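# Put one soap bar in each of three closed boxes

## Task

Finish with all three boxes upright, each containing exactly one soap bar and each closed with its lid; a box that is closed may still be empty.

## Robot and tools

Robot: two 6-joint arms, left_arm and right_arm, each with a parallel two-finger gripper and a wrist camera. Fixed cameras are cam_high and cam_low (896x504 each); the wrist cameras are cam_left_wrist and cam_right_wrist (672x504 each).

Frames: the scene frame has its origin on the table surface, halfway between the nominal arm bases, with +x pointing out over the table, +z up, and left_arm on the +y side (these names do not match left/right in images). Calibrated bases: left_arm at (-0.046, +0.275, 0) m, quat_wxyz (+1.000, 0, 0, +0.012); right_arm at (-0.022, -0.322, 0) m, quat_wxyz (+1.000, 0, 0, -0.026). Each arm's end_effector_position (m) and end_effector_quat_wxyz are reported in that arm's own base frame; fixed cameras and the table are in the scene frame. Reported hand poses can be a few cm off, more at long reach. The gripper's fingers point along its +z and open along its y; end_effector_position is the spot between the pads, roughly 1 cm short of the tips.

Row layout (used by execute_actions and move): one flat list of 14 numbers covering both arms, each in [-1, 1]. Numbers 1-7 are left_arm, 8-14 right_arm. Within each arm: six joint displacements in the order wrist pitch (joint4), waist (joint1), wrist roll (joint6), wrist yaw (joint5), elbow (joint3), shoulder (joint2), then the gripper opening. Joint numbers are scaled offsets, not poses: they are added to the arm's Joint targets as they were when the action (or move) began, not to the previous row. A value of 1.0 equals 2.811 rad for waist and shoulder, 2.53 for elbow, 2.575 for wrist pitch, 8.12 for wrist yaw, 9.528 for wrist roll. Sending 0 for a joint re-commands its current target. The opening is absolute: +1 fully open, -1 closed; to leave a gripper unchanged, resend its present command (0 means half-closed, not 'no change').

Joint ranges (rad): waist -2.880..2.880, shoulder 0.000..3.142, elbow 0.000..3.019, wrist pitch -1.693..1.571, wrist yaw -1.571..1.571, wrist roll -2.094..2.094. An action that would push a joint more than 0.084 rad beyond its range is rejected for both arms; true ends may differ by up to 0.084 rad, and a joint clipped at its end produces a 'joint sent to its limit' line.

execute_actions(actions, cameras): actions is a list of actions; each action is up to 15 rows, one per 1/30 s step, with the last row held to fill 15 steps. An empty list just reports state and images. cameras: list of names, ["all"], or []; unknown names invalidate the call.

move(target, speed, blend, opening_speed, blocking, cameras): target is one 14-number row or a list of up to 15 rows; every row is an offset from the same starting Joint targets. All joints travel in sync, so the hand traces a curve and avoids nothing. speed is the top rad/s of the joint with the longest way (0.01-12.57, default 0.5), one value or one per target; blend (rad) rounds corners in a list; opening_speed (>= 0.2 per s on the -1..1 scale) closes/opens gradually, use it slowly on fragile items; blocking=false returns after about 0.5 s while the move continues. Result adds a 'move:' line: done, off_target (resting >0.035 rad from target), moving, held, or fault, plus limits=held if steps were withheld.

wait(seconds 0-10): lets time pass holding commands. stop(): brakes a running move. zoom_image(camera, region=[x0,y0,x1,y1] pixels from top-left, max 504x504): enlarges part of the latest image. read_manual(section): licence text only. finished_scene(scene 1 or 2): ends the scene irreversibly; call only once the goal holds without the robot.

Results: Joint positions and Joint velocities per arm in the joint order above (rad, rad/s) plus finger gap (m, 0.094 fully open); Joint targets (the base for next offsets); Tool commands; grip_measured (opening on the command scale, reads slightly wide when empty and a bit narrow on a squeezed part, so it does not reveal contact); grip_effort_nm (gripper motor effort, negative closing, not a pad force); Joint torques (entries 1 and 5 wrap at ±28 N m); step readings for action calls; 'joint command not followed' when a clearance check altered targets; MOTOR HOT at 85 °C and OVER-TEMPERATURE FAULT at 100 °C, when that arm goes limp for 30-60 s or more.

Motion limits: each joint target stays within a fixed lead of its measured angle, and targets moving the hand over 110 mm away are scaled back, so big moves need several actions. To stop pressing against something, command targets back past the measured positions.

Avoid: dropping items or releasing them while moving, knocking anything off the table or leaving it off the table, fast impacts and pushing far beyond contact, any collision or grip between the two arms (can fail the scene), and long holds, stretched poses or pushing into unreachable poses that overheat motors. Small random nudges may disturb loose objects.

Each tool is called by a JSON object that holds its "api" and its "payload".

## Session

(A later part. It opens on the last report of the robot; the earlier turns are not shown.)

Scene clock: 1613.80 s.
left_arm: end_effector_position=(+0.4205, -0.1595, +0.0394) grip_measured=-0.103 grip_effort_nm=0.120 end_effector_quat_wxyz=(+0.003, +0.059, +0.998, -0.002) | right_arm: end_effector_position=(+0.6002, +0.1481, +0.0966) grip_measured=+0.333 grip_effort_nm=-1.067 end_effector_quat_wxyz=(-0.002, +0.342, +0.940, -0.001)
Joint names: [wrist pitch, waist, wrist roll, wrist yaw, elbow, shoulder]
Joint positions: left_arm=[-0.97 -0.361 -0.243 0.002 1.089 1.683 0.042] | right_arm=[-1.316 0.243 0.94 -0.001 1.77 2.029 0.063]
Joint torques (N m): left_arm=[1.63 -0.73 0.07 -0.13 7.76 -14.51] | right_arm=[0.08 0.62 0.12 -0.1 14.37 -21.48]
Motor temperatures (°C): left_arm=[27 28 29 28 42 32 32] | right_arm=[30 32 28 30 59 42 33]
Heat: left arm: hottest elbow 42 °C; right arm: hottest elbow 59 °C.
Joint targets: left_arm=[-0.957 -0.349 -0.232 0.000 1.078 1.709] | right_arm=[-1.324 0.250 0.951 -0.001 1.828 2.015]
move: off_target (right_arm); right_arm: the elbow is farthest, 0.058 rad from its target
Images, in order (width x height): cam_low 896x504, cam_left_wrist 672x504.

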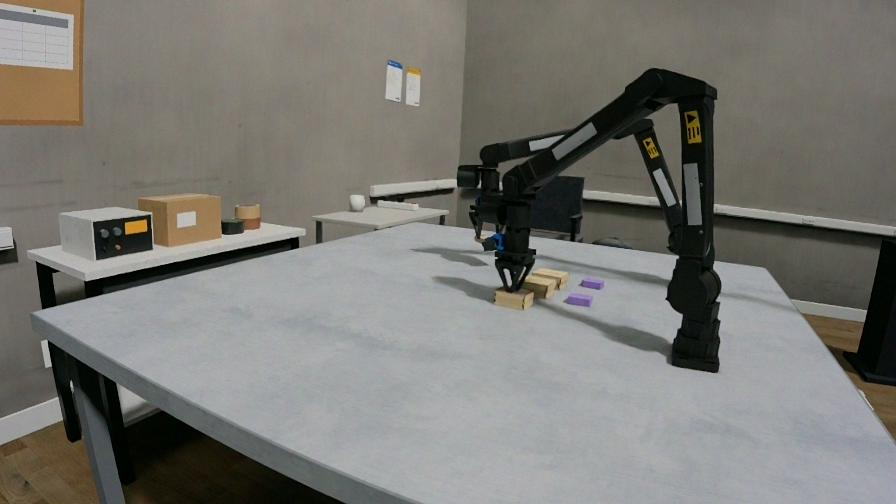

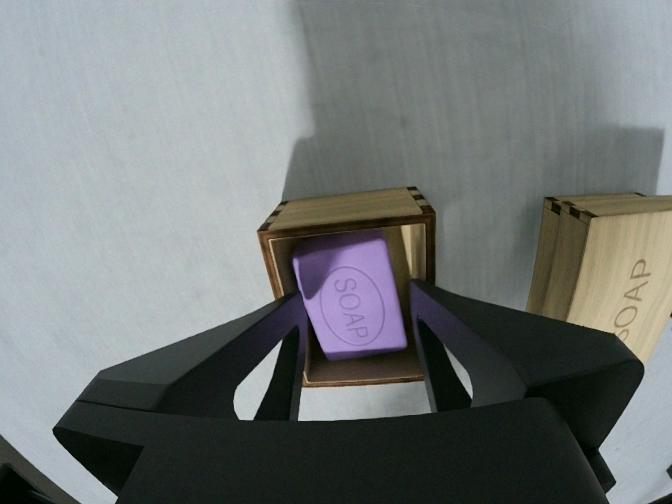

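{"api": "move", "payload": {"target": [[0,0,0,0,0.0225,-0.009,-0.1,0,0,0,0,0,0,0.2],[-0.0932,0,0,0,0.0711,-0.0459,-0.1,0,0,0,0,0,0,0.2],[-0.0932,0.3557,0,0,0.325,-0.1455,-0.1,0,0,0,0,0,0,0.2],[-0.0932,0.3557,0,0,0.325,-0.1455,-0.1,0,0.2266,0,0,0,0,0.2]], "speed": [0.15,0.3,0.7,0.4], "cameras": ["cam_right_wrist","cam_low","cam_high"]}}

{"api": "zoom_image", "payload": {"camera": "cam_right_wrist", "region": [240, 130, 440, 280]}}

{"api": "zoom_image", "payload": {"camera": "cam_low", "region": [480, 255, 560, 315]}}

{"api": "zoom_image", "payload": {"camera": "cam_high", "region": [380, 160, 440, 220]}}

Scene clock: 1641.47 s.
left_arm: end_effector_position=(+0.4037, +0.3041, +0.5744) grip_measured=-0.102 grip_effort_nm=0.110 end_effector_quat_wxyz=(+0.448, -0.383, +0.803, +0.091) | right_arm: end_effector_position=(+0.3878, +0.4815, +0.0966) grip_measured=+0.333 grip_effort_nm=-1.067 end_effector_quat_wxyz=(-0.002, +0.023, +1.000, -0.002)
Joint names: [wrist pitch, waist, wrist roll, wrist yaw, elbow, shoulder]
Joint positions: left_arm=[-1.186 0.647 -0.243 0.002 1.856 1.291 0.042] | right_arm=[-1.316 0.893 0.94 -0.001 1.77 2.029 0.063]
Joint torques (N m): left_arm=[1.99 -1.32 0.08 -0.11 14.46 -10.75] | right_arm=[0.08 -0.62 0.11 -0.11 14.37 -21.48]
Motor temperatures (°C): left_arm=[27 28 29 28 43 33 31] | right_arm=[30 32 28 30 60 42 33]
Heat: left arm: hottest elbow 43 °C; right arm: hottest elbow 60 °C.
Joint targets: left_arm=[-1.197 0.650 -0.232 0.000 1.900 1.299] | right_arm=[-1.324 0.887 0.951 -0.001 1.828 2.015]
move: off_target (left_arm, right_arm); left_arm: the elbow is farthest, 0.044 rad from its target; right_arm: the elbow is farthest, 0.058 rad from its target
Images, in order (width x height): cam_high 896x504, cam_low 896x504, cam_right_wrist 672x504.

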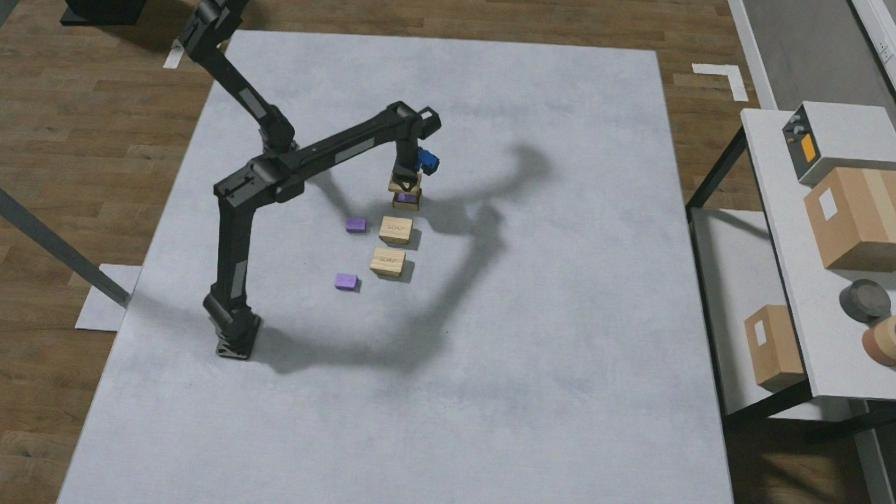

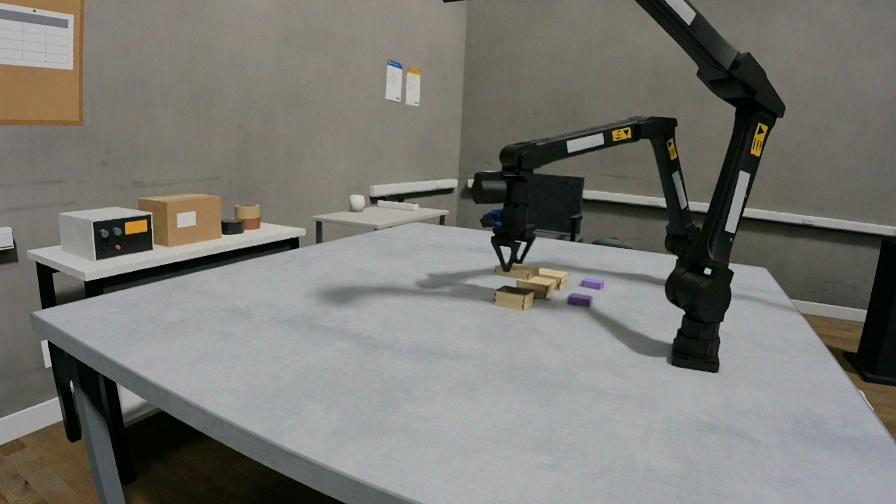

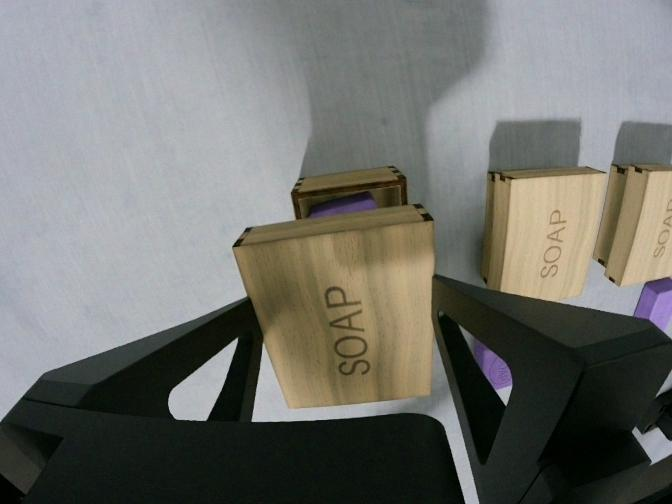

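Scaled by 2.520 from the camera's 672x504 image, which has a finer 960x720 frame.

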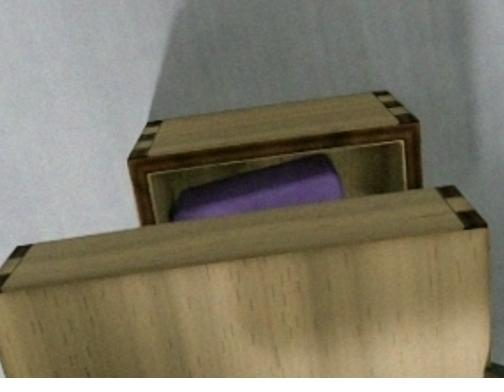

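Scaled by 6.300 from the camera's 896x504 image, which has a finer 1280x720 frame.

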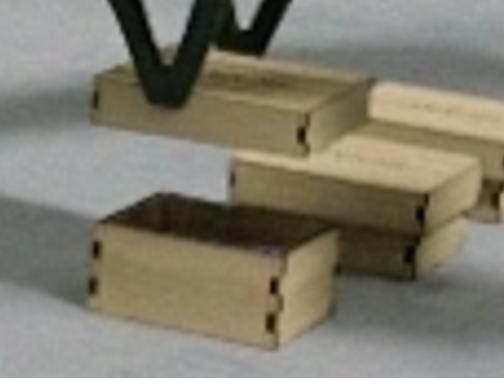

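Scaled by 8.400 from the camera's 896x504 image, which has a finer 1280x720 frame.

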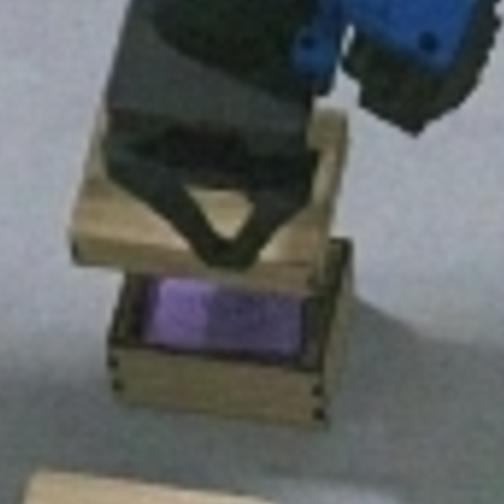

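{"api": "move", "payload": {"target": [[-0.0932,0.3557,0,0,0.325,-0.1455,-0.1,0.0309,-0.0043,0,0,-0.0461,0.0192,0.2],[-0.0932,0.3557,0,0,0.325,-0.1455,-0.1,0.042,-0.0043,0,0,-0.0528,0.0233,0.2]], "speed": [0.2,0.08], "cameras": ["cam_right_wrist","cam_low"]}}

{"api": "zoom_image", "payload": {"camera": "cam_right_wrist", "region": [240, 150, 440, 290]}}

{"api": "zoom_image", "payload": {"camera": "cam_low", "region": [480, 255, 560, 315]}}

Scene clock: 1683.23 s.
left_arm: end_effector_position=(+0.0025, -0.0264, +0.9342) grip_measured=-0.102 grip_effort_nm=0.110 end_effector_quat_wxyz=(+0.638, -0.448, +0.327, +0.534) | right_arm: end_effector_position=(+0.3922, +0.4768, +0.0599) grip_measured=+0.333 grip_effort_nm=-1.082 end_effector_quat_wxyz=(+0.000, +0.028, +1.000, +0.001)
Joint names: [wrist pitch, waist, wrist roll, wrist yaw, elbow, shoulder]
Joint positions: left_arm=[-1.424 1.639 -0.243 0.002 2.719 0.901 0.042] | right_arm=[-1.225 0.883 0.94 -0.001 1.708 2.052 0.063]
Joint torques (N m): left_arm=[1.81 -0.62 0.08 -0.1 -0.57 8.59] | right_arm=[0.73 -0.79 0.11 -0.11 8.12 -18.32]
Motor temperatures (°C): left_arm=[27 28 29 28 48 32 30] | right_arm=[30 32 28 30 59 42 33]
Heat: left arm: hottest elbow 48 °C; right arm: hottest elbow 59 °C.
Joint targets: left_arm=[-1.437 1.651 -0.232 0.000 2.723 0.891] | right_arm=[-1.216 0.875 0.951 -0.001 1.695 2.080]
move: done
Images, in order (width x height): cam_low 896x504, cam_right_wrist 672x504.

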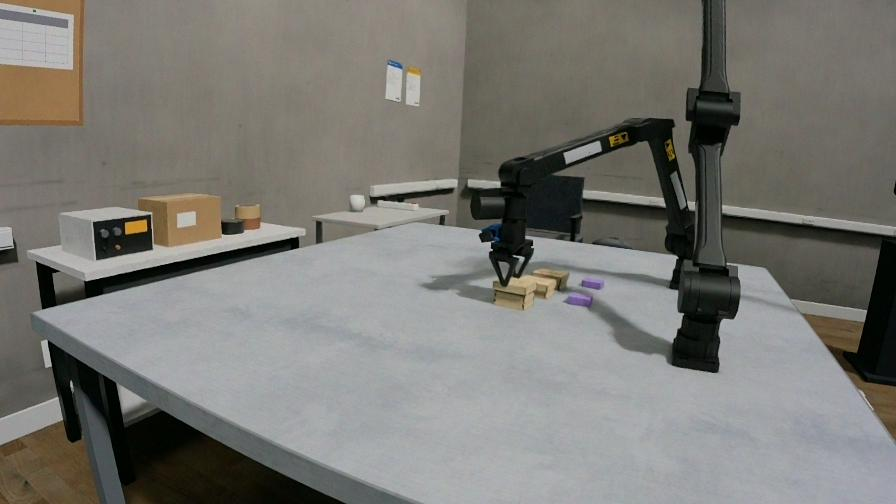

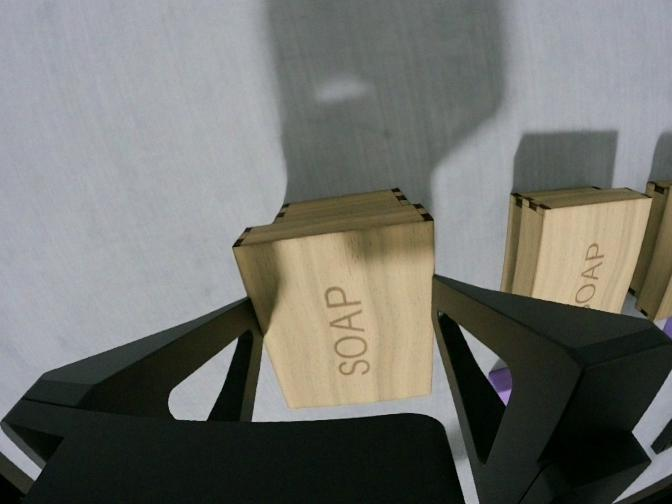

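Scaled by 2.520 from the camera's 672x504 image, which has a finer 960x720 frame.

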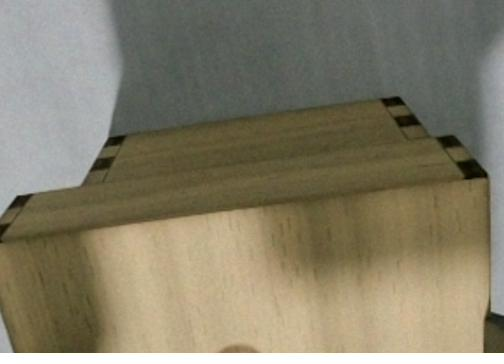

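Scaled by 6.300 from the camera's 896x504 image, which has a finer 1280x720 frame.

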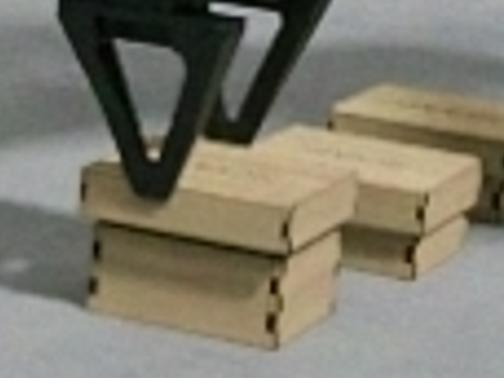

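{"api": "move", "payload": {"target": [[0,0,0,0,0,0,-0.1,0,-0.0014,0,0,0,0,0.2],[0,0,0,0,0,0,-0.1,0.0062,-0.0014,0,0,-0.0044,0.0024,0.2]], "speed": [0.1,0.06], "cameras": ["cam_right_wrist","cam_low"]}}

{"api": "zoom_image", "payload": {"camera": "cam_low", "region": [480, 255, 560, 315]}}

Scene clock: 1702.73 s.
left_arm: end_effector_position=(+0.0025, -0.0264, +0.9342) grip_measured=-0.102 grip_effort_nm=0.115 end_effector_quat_wxyz=(+0.638, -0.448, +0.327, +0.534) | right_arm: end_effector_position=(+0.3948, +0.4751, +0.0560) grip_measured=+0.333 grip_effort_nm=-1.077 end_effector_quat_wxyz=(+0.002, +0.031, +1.000, +0.003)
Joint names: [wrist pitch, waist, wrist roll, wrist yaw, elbow, shoulder]
Joint positions: left_arm=[-1.424 1.639 -0.243 0.002 2.719 0.901 0.042] | right_arm=[-1.21 0.878 0.94 -0.001 1.7 2.054 0.063]
Joint torques (N m): left_arm=[1.81 -0.62 0.08 -0.1 -0.54 8.59] | right_arm=[0.75 -0.67 0.11 -0.11 7.84 -17.9]
Motor temperatures (°C): left_arm=[27 28 29 28 43 31 30] | right_arm=[30 32 28 30 55 41 33]
Heat: left arm: hottest elbow 43 °C; right arm: hottest elbow 55 °C.
Joint targets: left_arm=[-1.437 1.651 -0.232 0.000 2.723 0.891] | right_arm=[-1.200 0.871 0.951 -0.001 1.683 2.087]
move: done
Images, in order (width x height): cam_low 896x504, cam_right_wrist 672x504.

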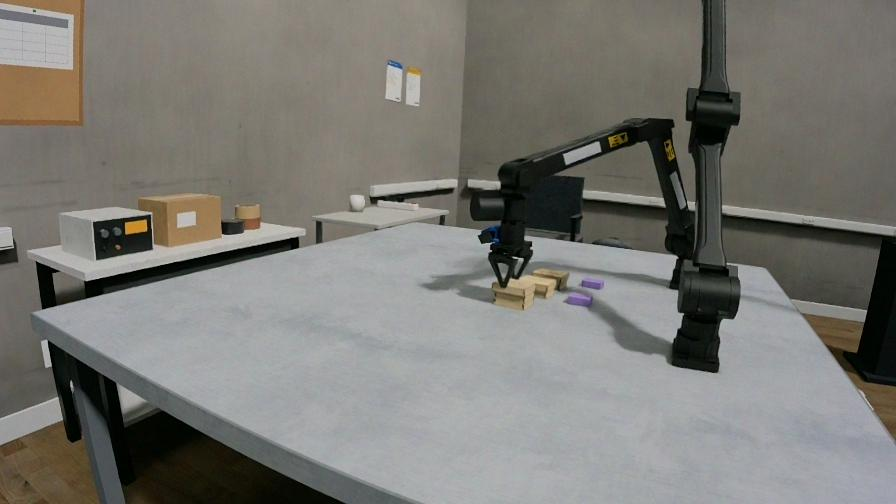

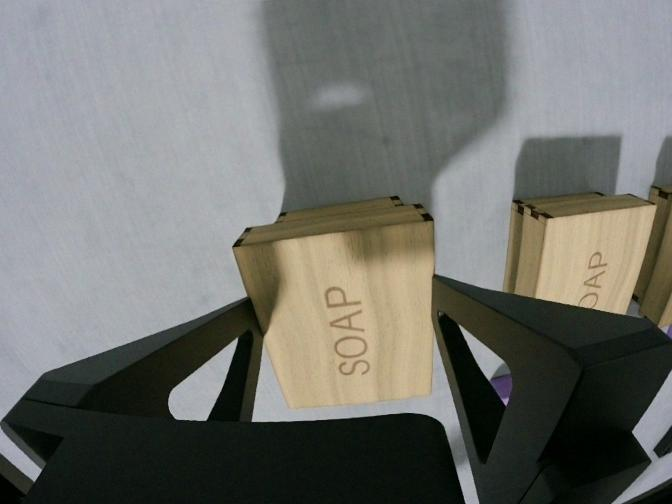

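Scaled by 6.300 from the camera's 896x504 image, which has a finer 1280x720 frame.

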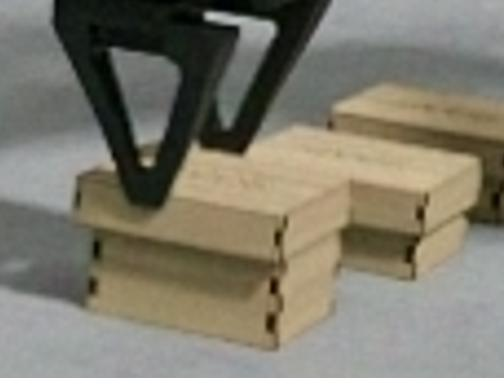

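{"api": "move", "payload": {"target": [[0,0,0,0,0,0,-0.1,-0.0047,0,0,0,0.022,-0.0107,0.2],[0,0,0,0,0,0,-0.1,-0.0194,0,0,0,0.0336,-0.0178,0.2],[0,0,0,0,0,0,-0.1,-0.0194,0.006,0,0,0.0336,-0.0178,0.2],[0,0,0,0,0,0,-0.1,-0.0155,0.006,0,0,0.0087,-0.0096,0.2],[0,0,0,0,0,0,-0.1,0.0008,0.006,0,0,-0.0012,-0.0002,0.2]], "speed": 0.1, "cameras": ["cam_right_wrist","cam_low"]}}

{"api": "zoom_image", "payload": {"camera": "cam_low", "region": [480, 255, 560, 315]}}

{"api": "zoom_image", "payload": {"camera": "cam_right_wrist", "region": [240, 150, 440, 290]}}

Scene clock: 1727.67 s.
left_arm: end_effector_position=(+0.0025, -0.0264, +0.9342) grip_measured=-0.102 grip_effort_nm=0.115 end_effector_quat_wxyz=(+0.638, -0.448, +0.327, +0.534) | right_arm: end_effector_position=(+0.3937, +0.4756, +0.0558) grip_measured=+0.333 grip_effort_nm=-1.077 end_effector_quat_wxyz=(+0.002, +0.030, +1.000, +0.003)
Joint names: [wrist pitch, waist, wrist roll, wrist yaw, elbow, shoulder]
Joint positions: left_arm=[-1.424 1.639 -0.243 0.002 2.719 0.901 0.042] | right_arm=[-1.21 0.88 0.94 -0.001 1.699 2.054 0.063]
Joint torques (N m): left_arm=[1.81 -0.62 0.08 -0.1 -0.55 8.53] | right_arm=[0.81 0.73 0.11 -0.11 7.65 -17.73]
Heat: left arm: hottest elbow 40 °C; right arm: hottest elbow 51 °C.
Joint targets: left_arm=[-1.437 1.651 -0.232 0.000 2.723 0.891] | right_arm=[-1.198 0.888 0.951 -0.001 1.680 2.086]
move: done
Images, in order (width x height): cam_low 896x504, cam_right_wrist 672x504.

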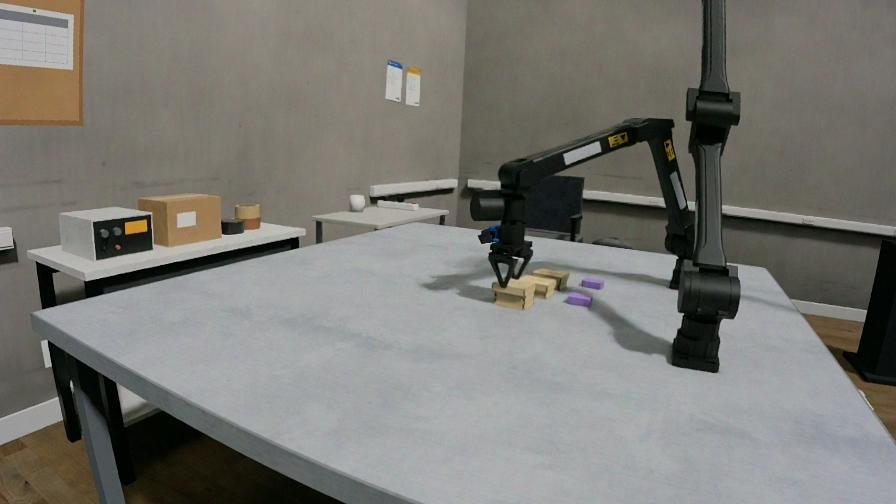

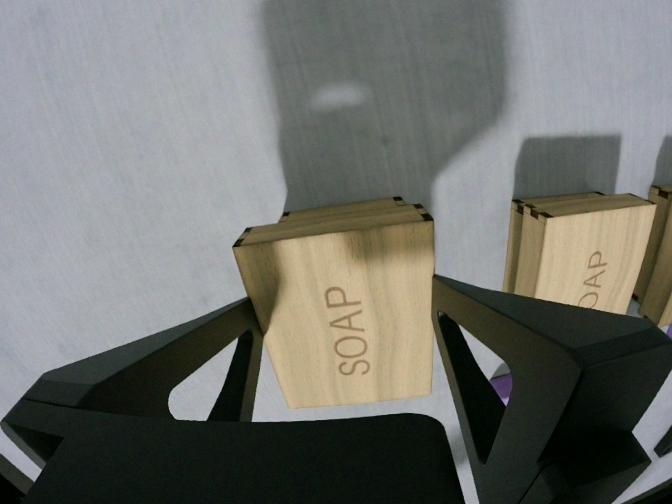

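Scaled by 6.300 from the camera's 896x504 image, which has a finer 1280x720 frame.

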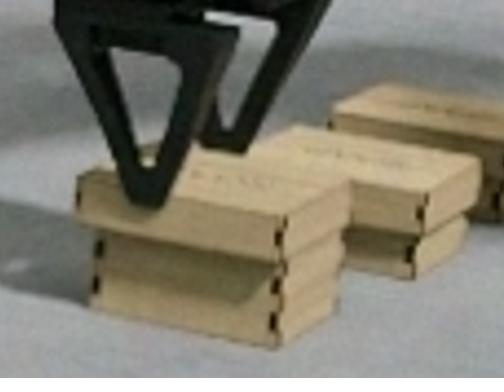

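Scaled by 2.520 from the camera's 672x504 image, which has a finer 960x720 frame.

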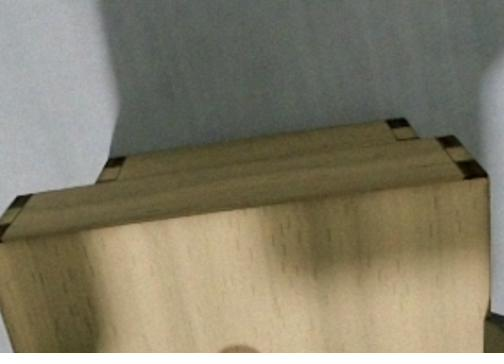

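{"api": "move", "payload": {"target": [[0,0,0,0,0,0,-0.1,-0.0062,0,0,0,0.0229,-0.0121,0.2],[0,0,0,0,0,0,-0.1,-0.0194,0,0,0,0.032,-0.0189,0.2],[0,0,0,0,0,0,-0.1,-0.0151,0,0,0,0.0071,-0.011,0.2],[0,0,0,0,0,0,-0.1,-0.0059,0,0,0,0.0014,-0.0046,0.2]], "speed": 0.1, "cameras": ["cam_right_wrist","cam_low"]}}

{"api": "zoom_image", "payload": {"camera": "cam_low", "region": [480, 255, 560, 315]}}

{"api": "zoom_image", "payload": {"camera": "cam_right_wrist", "region": [240, 150, 440, 290]}}

Scene clock: 1755.53 s.
left_arm: end_effector_position=(+0.0025, -0.0264, +0.9342) grip_measured=-0.102 grip_effort_nm=0.120 end_effector_quat_wxyz=(+0.638, -0.448, +0.327, +0.534) | right_arm: end_effector_position=(+0.3918, +0.4734, +0.0560) grip_measured=+0.333 grip_effort_nm=-1.077 end_effector_quat_wxyz=(-0.002, +0.030, +1.000, -0.002)
Joint names: [wrist pitch, waist, wrist roll, wrist yaw, elbow, shoulder]
Joint positions: left_arm=[-1.424 1.639 -0.243 0.002 2.719 0.901 0.042] | right_arm=[-1.222 0.88 0.94 -0.001 1.699 2.053 0.063]
Joint torques (N m): left_arm=[1.8 -0.56 0.08 -0.1 -0.54 8.53] | right_arm=[0.8 0.73 0.11 -0.11 7.92 -18.84]
Motor temperatures (°C): left_arm=[27 28 29 28 37 31 30] | right_arm=[30 32 28 30 48 38 33]
Heat: left arm: hottest elbow 37 °C; right arm: hottest elbow 48 °C.
Joint targets: left_arm=[-1.437 1.651 -0.232 0.000 2.723 0.891] | right_arm=[-1.213 0.888 0.951 -0.001 1.684 2.073]
move: done
Images, in order (width x height): cam_low 896x504, cam_right_wrist 672x504.

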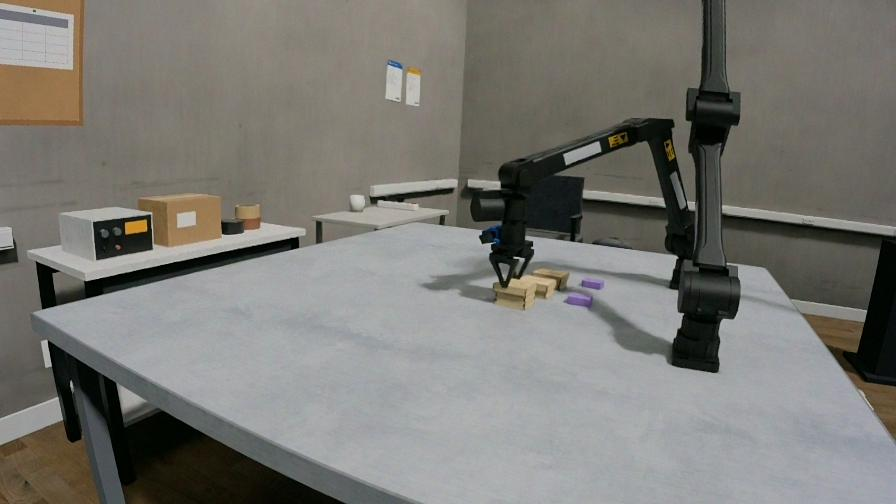

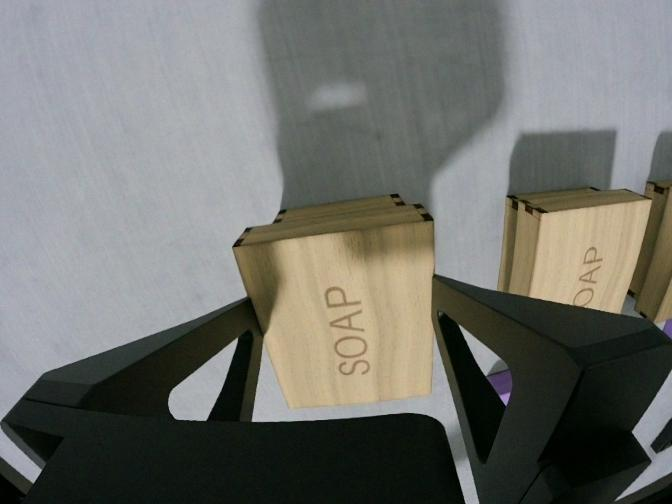

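Scaled by 6.300 from the camera's 896x504 image, which has a finer 1280x720 frame.

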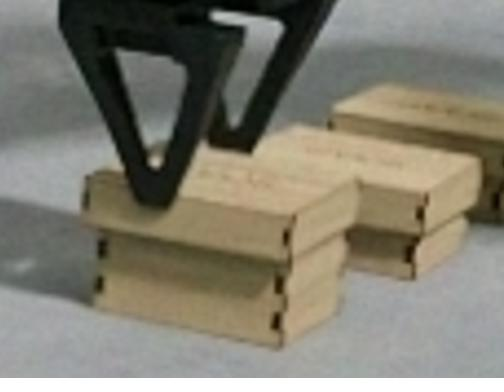

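Scaled by 2.520 from the camera's 672x504 image, which has a finer 960x720 frame.

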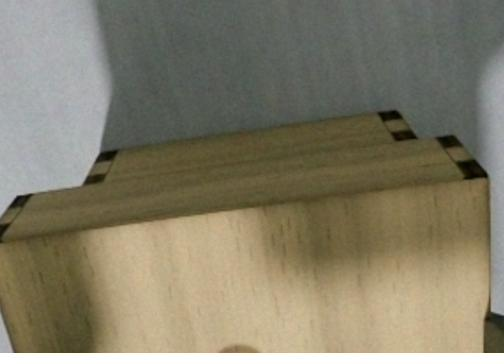

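{"api": "move", "payload": {"target": [0,0,0,0,0,0,-0.1,0.0093,0,0,0,-0.0067,0,0.2], "speed": 0.05, "cameras": ["cam_right_wrist","cam_low"]}}

{"api": "zoom_image", "payload": {"camera": "cam_low", "region": [480, 255, 560, 315]}}

{"api": "zoom_image", "payload": {"camera": "cam_right_wrist", "region": [240, 150, 440, 290]}}

Scene clock: 1773.63 s.
left_arm: end_effector_position=(+0.0025, -0.0264, +0.9342) grip_measured=-0.102 grip_effort_nm=0.105 end_effector_quat_wxyz=(+0.638, -0.448, +0.327, +0.534) | right_arm: end_effector_position=(+0.3921, +0.4738, +0.0550) grip_measured=+0.333 grip_effort_nm=-1.072 end_effector_quat_wxyz=(+0.000, +0.030, +1.000, +0.000)
Joint names: [wrist pitch, waist, wrist roll, wrist yaw, elbow, shoulder]
Joint positions: left_arm=[-1.424 1.639 -0.243 0.002 2.719 0.901 0.042] | right_arm=[-1.212 0.88 0.94 -0.001 1.694 2.052 0.063]
Joint torques (N m): left_arm=[1.81 -0.62 0.08 -0.1 -0.54 8.53] | right_arm=[1.31 0.73 0.11 -0.11 6.86 -18.49]
Heat: left arm: hottest elbow 36 °C; right arm: hottest elbow 48 °C.
Joint targets: left_arm=[-1.437 1.651 -0.232 0.000 2.723 0.891] | right_arm=[-1.190 0.888 0.951 -0.001 1.667 2.073]
move: done
Images, in order (width x height): cam_low 896x504, cam_right_wrist 672x504.

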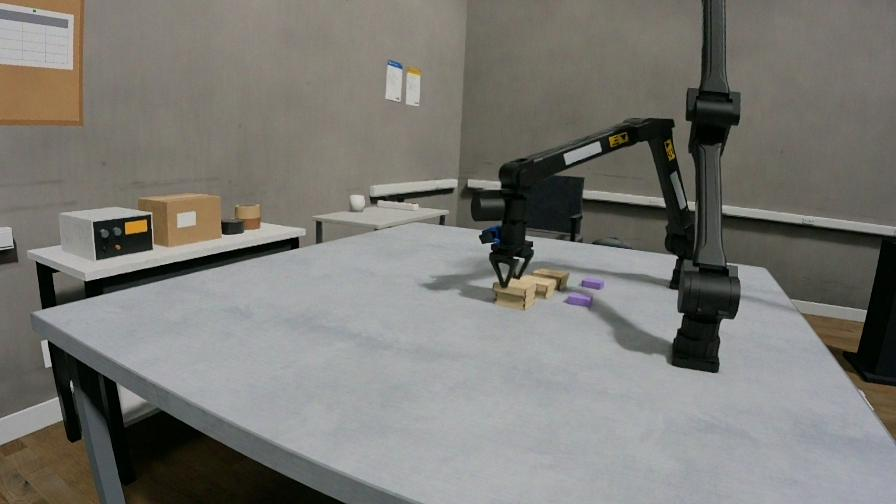

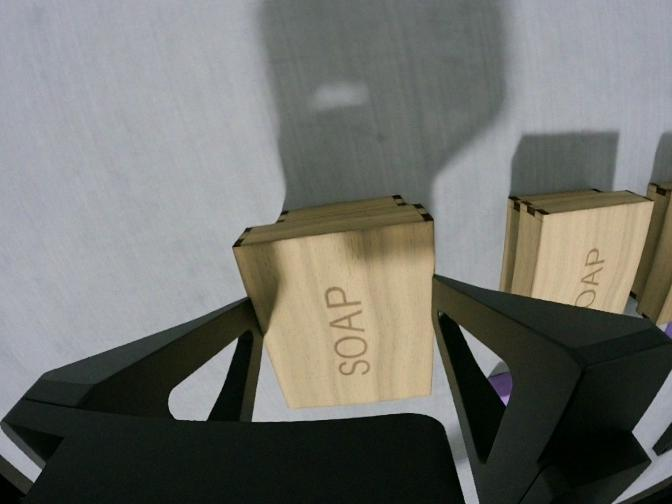

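Scaled by 6.300 from the camera's 896x504 image, which has a finer 1280x720 frame.

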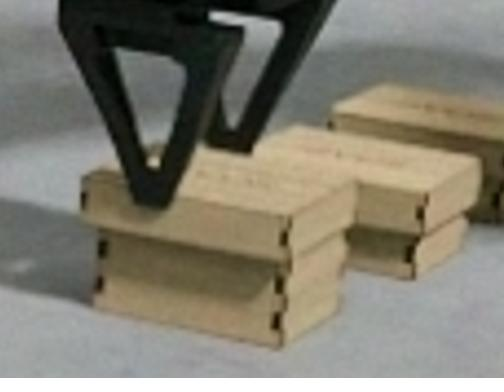

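Scaled by 2.520 from the camera's 672x504 image, which has a finer 960x720 frame.

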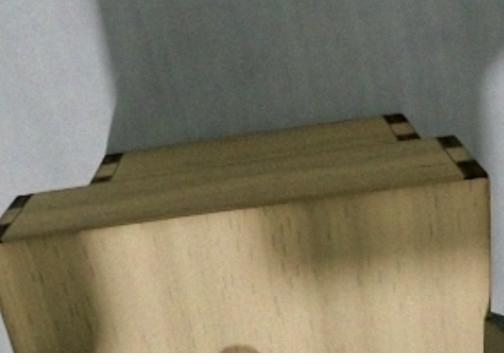

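{"api": "move", "payload": {"target": [[0,0,0,0,0,0,-0.1,-0.0097,0,0,0,0.0269,-0.0082,0.2],[0,0,0,0,0,0,-0.1,-0.0183,0,0,0,0.0328,-0.0142,0.2],[0,0,0,0,0,0,-0.1,-0.014,0,0,0,0.0079,-0.0068,0.2],[0,0,0,0,0,0,-0.1,-0.0059,0,0,0,0.0028,-0.0025,0.2],[0,0,0,0,0,0,-0.1,0.0007,0,0,0,-0.0016,0,0.2]], "speed": 0.08, "cameras": ["cam_right_wrist","cam_low"]}}

{"api": "zoom_image", "payload": {"camera": "cam_low", "region": [480, 255, 560, 315]}}

{"api": "zoom_image", "payload": {"camera": "cam_right_wrist", "region": [240, 150, 440, 290]}}

Scene clock: 1794.97 s.
left_arm: end_effector_position=(+0.0025, -0.0264, +0.9342) grip_measured=-0.102 grip_effort_nm=0.115 end_effector_quat_wxyz=(+0.638, -0.448, +0.327, +0.534) | right_arm: end_effector_position=(+0.3911, +0.4723, +0.0547) grip_measured=+0.333 grip_effort_nm=-1.067 end_effector_quat_wxyz=(-0.001, +0.030, +1.000, -0.001)
Joint names: [wrist pitch, waist, wrist roll, wrist yaw, elbow, shoulder]
Joint positions: left_arm=[-1.424 1.639 -0.243 0.002 2.719 0.901 0.042] | right_arm=[-1.214 0.88 0.94 0 1.69 2.05 0.063]
Joint torques (N m): left_arm=[1.83 -0.62 0.08 -0.1 -0.54 8.53] | right_arm=[1.35 0.67 0.12 -0.15 7.16 -18.49]
Heat: left arm: hottest elbow 35 °C; right arm: hottest elbow 47 °C.
Joint targets: left_arm=[-1.437 1.651 -0.232 0.000 2.723 0.891] | right_arm=[-1.188 0.888 0.951 -0.001 1.663 2.073]
move: done
Images, in order (width x height): cam_low 896x504, cam_right_wrist 672x504.

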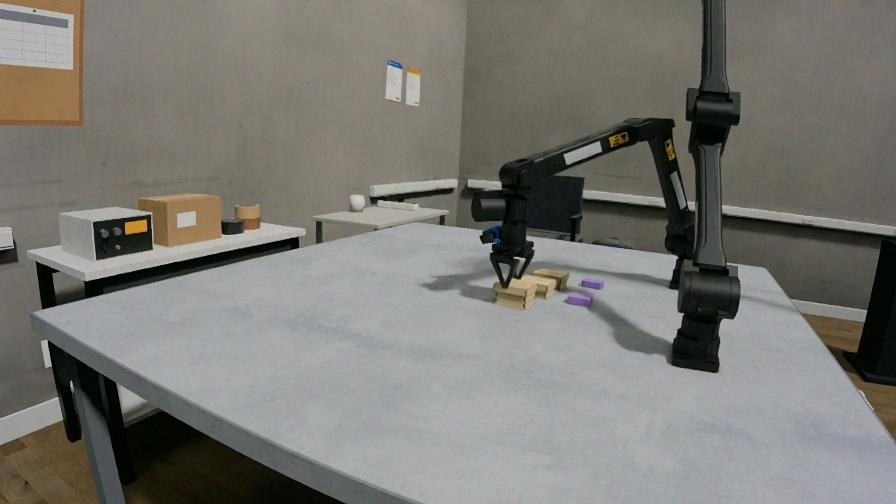

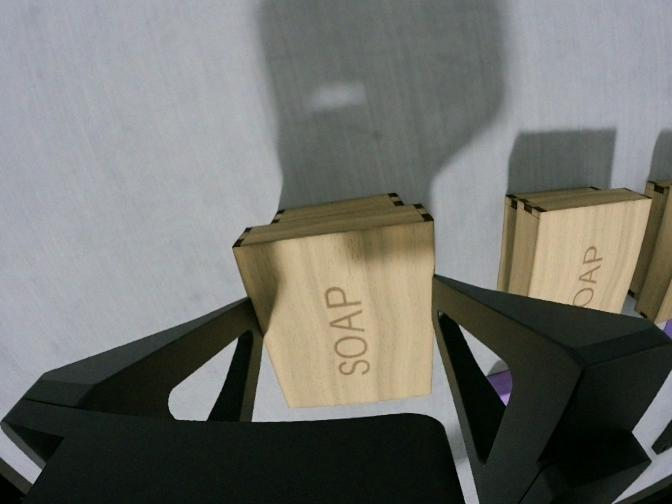

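Scaled by 6.300 from the camera's 896x504 image, which has a finer 1280x720 frame.

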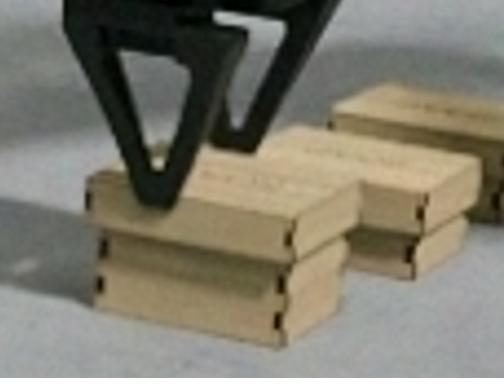

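Scaled by 2.520 from the camera's 672x504 image, which has a finer 960x720 frame.

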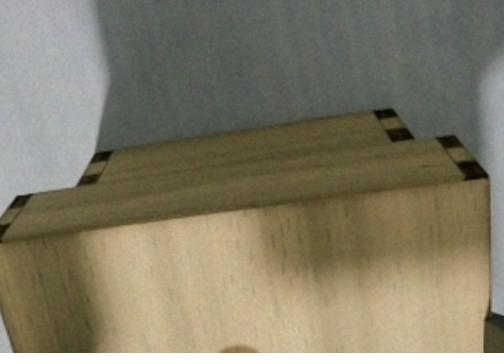

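{"api": "move", "payload": {"target": [0,0,0,0,0,0,-0.1,0,0,-0.004,0,0,0,0.2], "speed": 0.08, "cameras": ["cam_right_wrist","cam_low"]}}

{"api": "zoom_image", "payload": {"camera": "cam_right_wrist", "region": [240, 150, 440, 290]}}

Scene clock: 1816.63 s.
left_arm: end_effector_position=(+0.0025, -0.0264, +0.9342) grip_measured=-0.102 grip_effort_nm=0.120 end_effector_quat_wxyz=(+0.638, -0.448, +0.327, +0.534) | right_arm: end_effector_position=(+0.3911, +0.4723, +0.0547) grip_measured=+0.333 grip_effort_nm=-1.072 end_effector_quat_wxyz=(-0.001, +0.026, +1.000, -0.001)
Joint names: [wrist pitch, waist, wrist roll, wrist yaw, elbow, shoulder]
Joint positions: left_arm=[-1.424 1.639 -0.243 0.002 2.719 0.901 0.042] | right_arm=[-1.213 0.88 0.932 0 1.689 2.05 0.063]
Joint torques (N m): left_arm=[1.8 -0.62 0.08 -0.1 -0.54 8.53] | right_arm=[1.31 0.67 -0.14 -0.16 6.99 -18.49]
Heat: left arm: hottest elbow 34 °C; right arm: hottest elbow 47 °C.
Joint targets: left_arm=[-1.437 1.651 -0.232 0.000 2.723 0.891] | right_arm=[-1.188 0.888 0.912 -0.001 1.663 2.073]
move: done
Images, in order (width x height): cam_low 896x504, cam_right_wrist 672x504.

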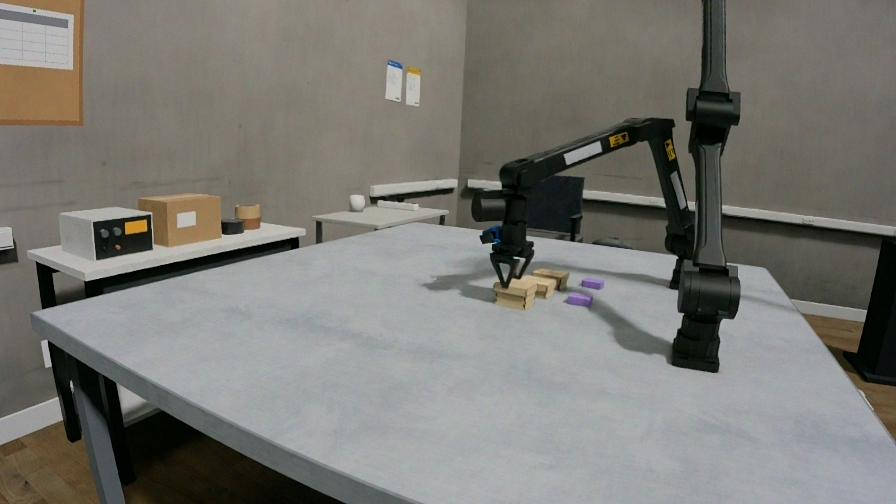

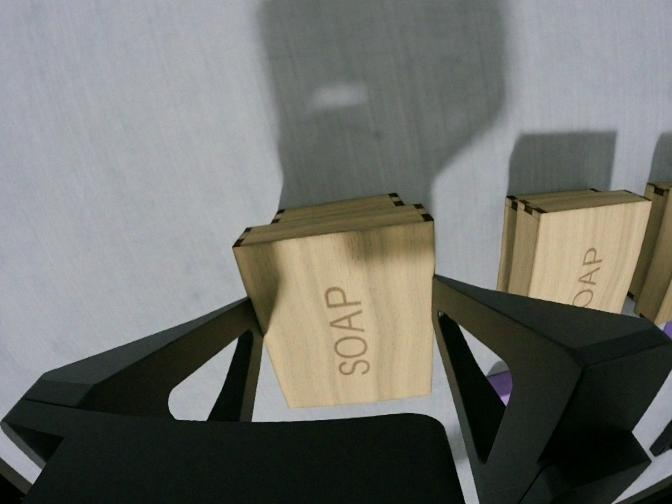

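Scaled by 2.520 from the camera's 672x504 image, which has a finer 960x720 frame.

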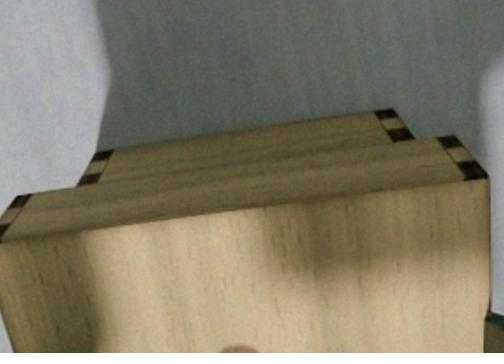

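{"api": "move", "payload": {"target": [[0,0,0,0,0,0,-0.1,-0.0113,0,0,0,0.0265,-0.0089,0.2],[0,0,0,0,0,0,-0.1,-0.0183,0,-0.0007,0,0.0328,-0.0149,0.2],[0,0,0,0,0,0,-0.1,-0.014,0,-0.0007,0,0.0083,-0.0075,0.2],[0,0,0,0,0,0,-0.1,-0.0062,0,-0.0007,0,0.0032,-0.0032,0.2],[0,0,0,0,0,0,-0.1,0.0009,0,-0.0007,0,-0.0008,0,0.2]], "speed": 0.08, "cameras": ["cam_right_wrist","cam_low"]}}

{"api": "zoom_image", "payload": {"camera": "cam_low", "region": [480, 255, 560, 315]}}

{"api": "zoom_image", "payload": {"camera": "cam_right_wrist", "region": [240, 150, 440, 290]}}

Scene clock: 1839.97 s.
left_arm: end_effector_position=(+0.0025, -0.0264, +0.9342) grip_measured=-0.102 grip_effort_nm=0.110 end_effector_quat_wxyz=(+0.638, -0.448, +0.327, +0.534) | right_arm: end_effector_position=(+0.3908, +0.4720, +0.0507) grip_measured=+0.333 grip_effort_nm=-1.072 end_effector_quat_wxyz=(+0.001, +0.019, +1.000, +0.002)
Joint names: [wrist pitch, waist, wrist roll, wrist yaw, elbow, shoulder]
Joint positions: left_arm=[-1.424 1.639 -0.243 0.002 2.719 0.901 0.042] | right_arm=[-1.194 0.88 0.917 0 1.675 2.048 0.063]
Joint torques (N m): left_arm=[1.81 -0.62 0.08 -0.11 -0.55 8.53] | right_arm=[0.8 0.67 -0.09 -0.15 7.94 -18.26]
Heat: left arm: hottest elbow 34 °C; right arm: hottest elbow 47 °C.
Joint targets: left_arm=[-1.437 1.651 -0.232 0.000 2.723 0.891] | right_arm=[-1.185 0.888 0.906 -0.001 1.661 2.073]
move: done
Images, in order (width x height): cam_low 896x504, cam_right_wrist 672x504.

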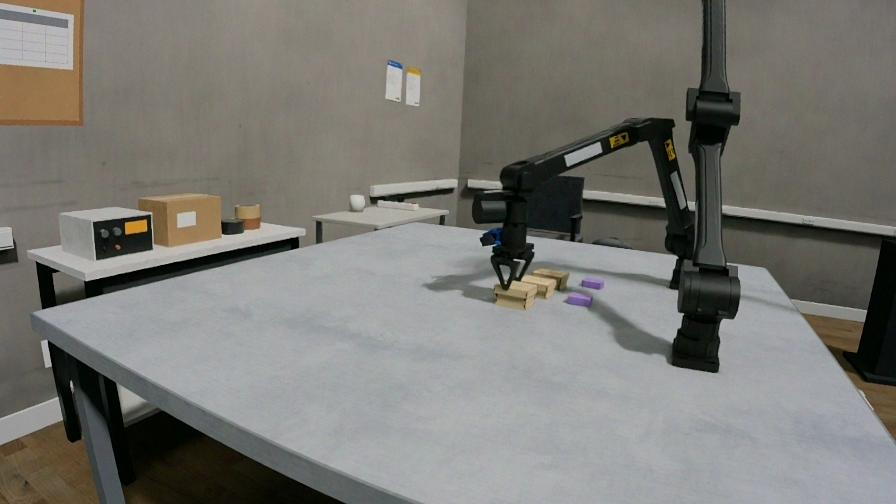

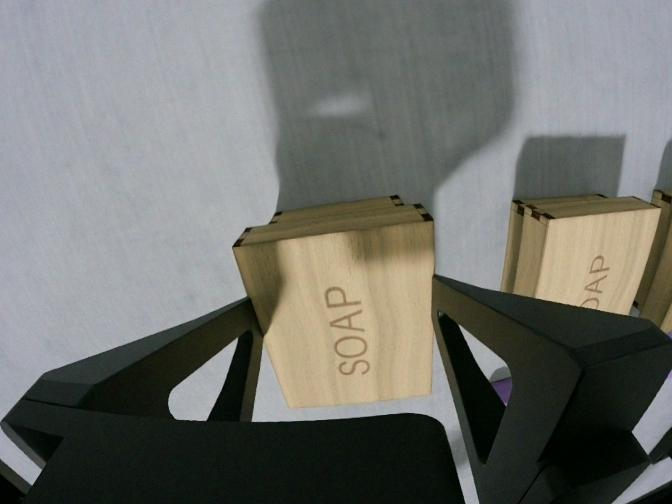

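Scaled by 6.300 from the camera's 896x504 image, which has a finer 1280x720 frame.

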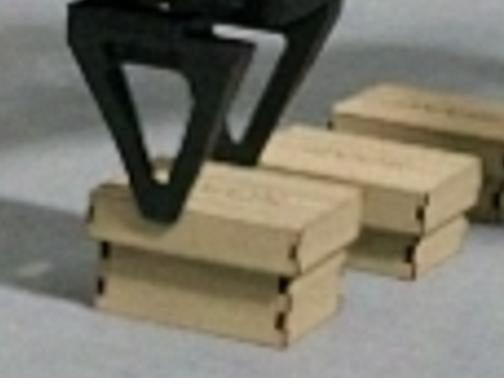

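Scaled by 2.520 from the camera's 672x504 image, which has a finer 960x720 frame.

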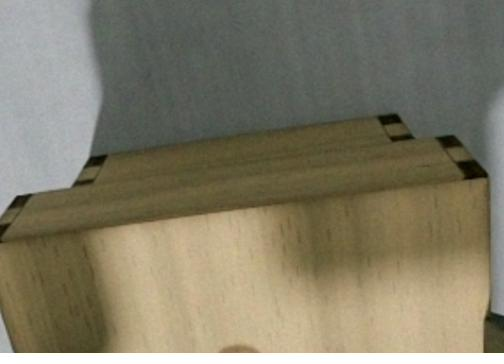

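{"api": "move", "payload": {"target": [0,0,0,0,0,0,-0.1,0.0058,0,0,0,-0.0032,0.005,0.2], "speed": 0.06, "cameras": ["cam_low"]}}

{"api": "zoom_image", "payload": {"camera": "cam_low", "region": [480, 255, 560, 315]}}

Scene clock: 1848.53 s.
left_arm: end_effector_position=(+0.0025, -0.0264, +0.9342) grip_measured=-0.102 grip_effort_nm=0.115 end_effector_quat_wxyz=(+0.638, -0.448, +0.327, +0.534) | right_arm: end_effector_position=(+0.3904, +0.4715, +0.0415) grip_measured=+0.333 grip_effort_nm=-1.077 end_effector_quat_wxyz=(+0.000, +0.019, +1.000, +0.000)
Joint names: [wrist pitch, waist, wrist roll, wrist yaw, elbow, shoulder]
Joint positions: left_arm=[-1.424 1.639 -0.243 0.002 2.719 0.901 0.042] | right_arm=[-1.179 0.88 0.917 0 1.666 2.058 0.063]
Joint torques (N m): left_arm=[1.83 -0.62 0.08 -0.11 -0.54 8.47] | right_arm=[0.7 0.73 -0.09 -0.15 7.91 -17.85]
Heat: left arm: hottest elbow 33 °C; right arm: hottest elbow 47 °C.
Joint targets: left_arm=[-1.437 1.651 -0.232 0.000 2.723 0.891] | right_arm=[-1.170 0.888 0.906 -0.001 1.653 2.087]
move: done
Images, in order (width x height): cam_low 896x504.

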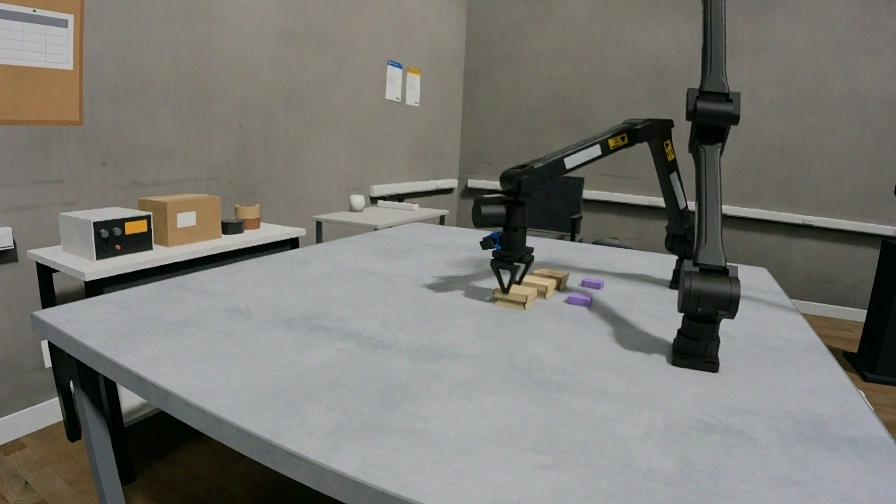

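Scaled by 6.300 from the camera's 896x504 image, which has a finer 1280x720 frame.

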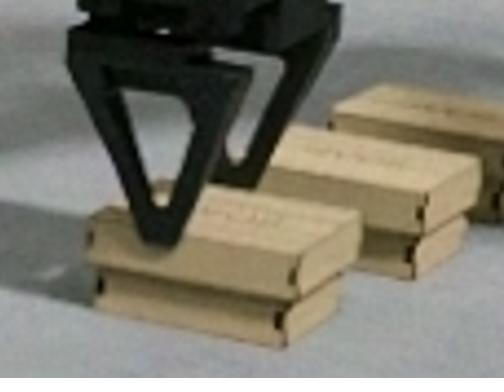

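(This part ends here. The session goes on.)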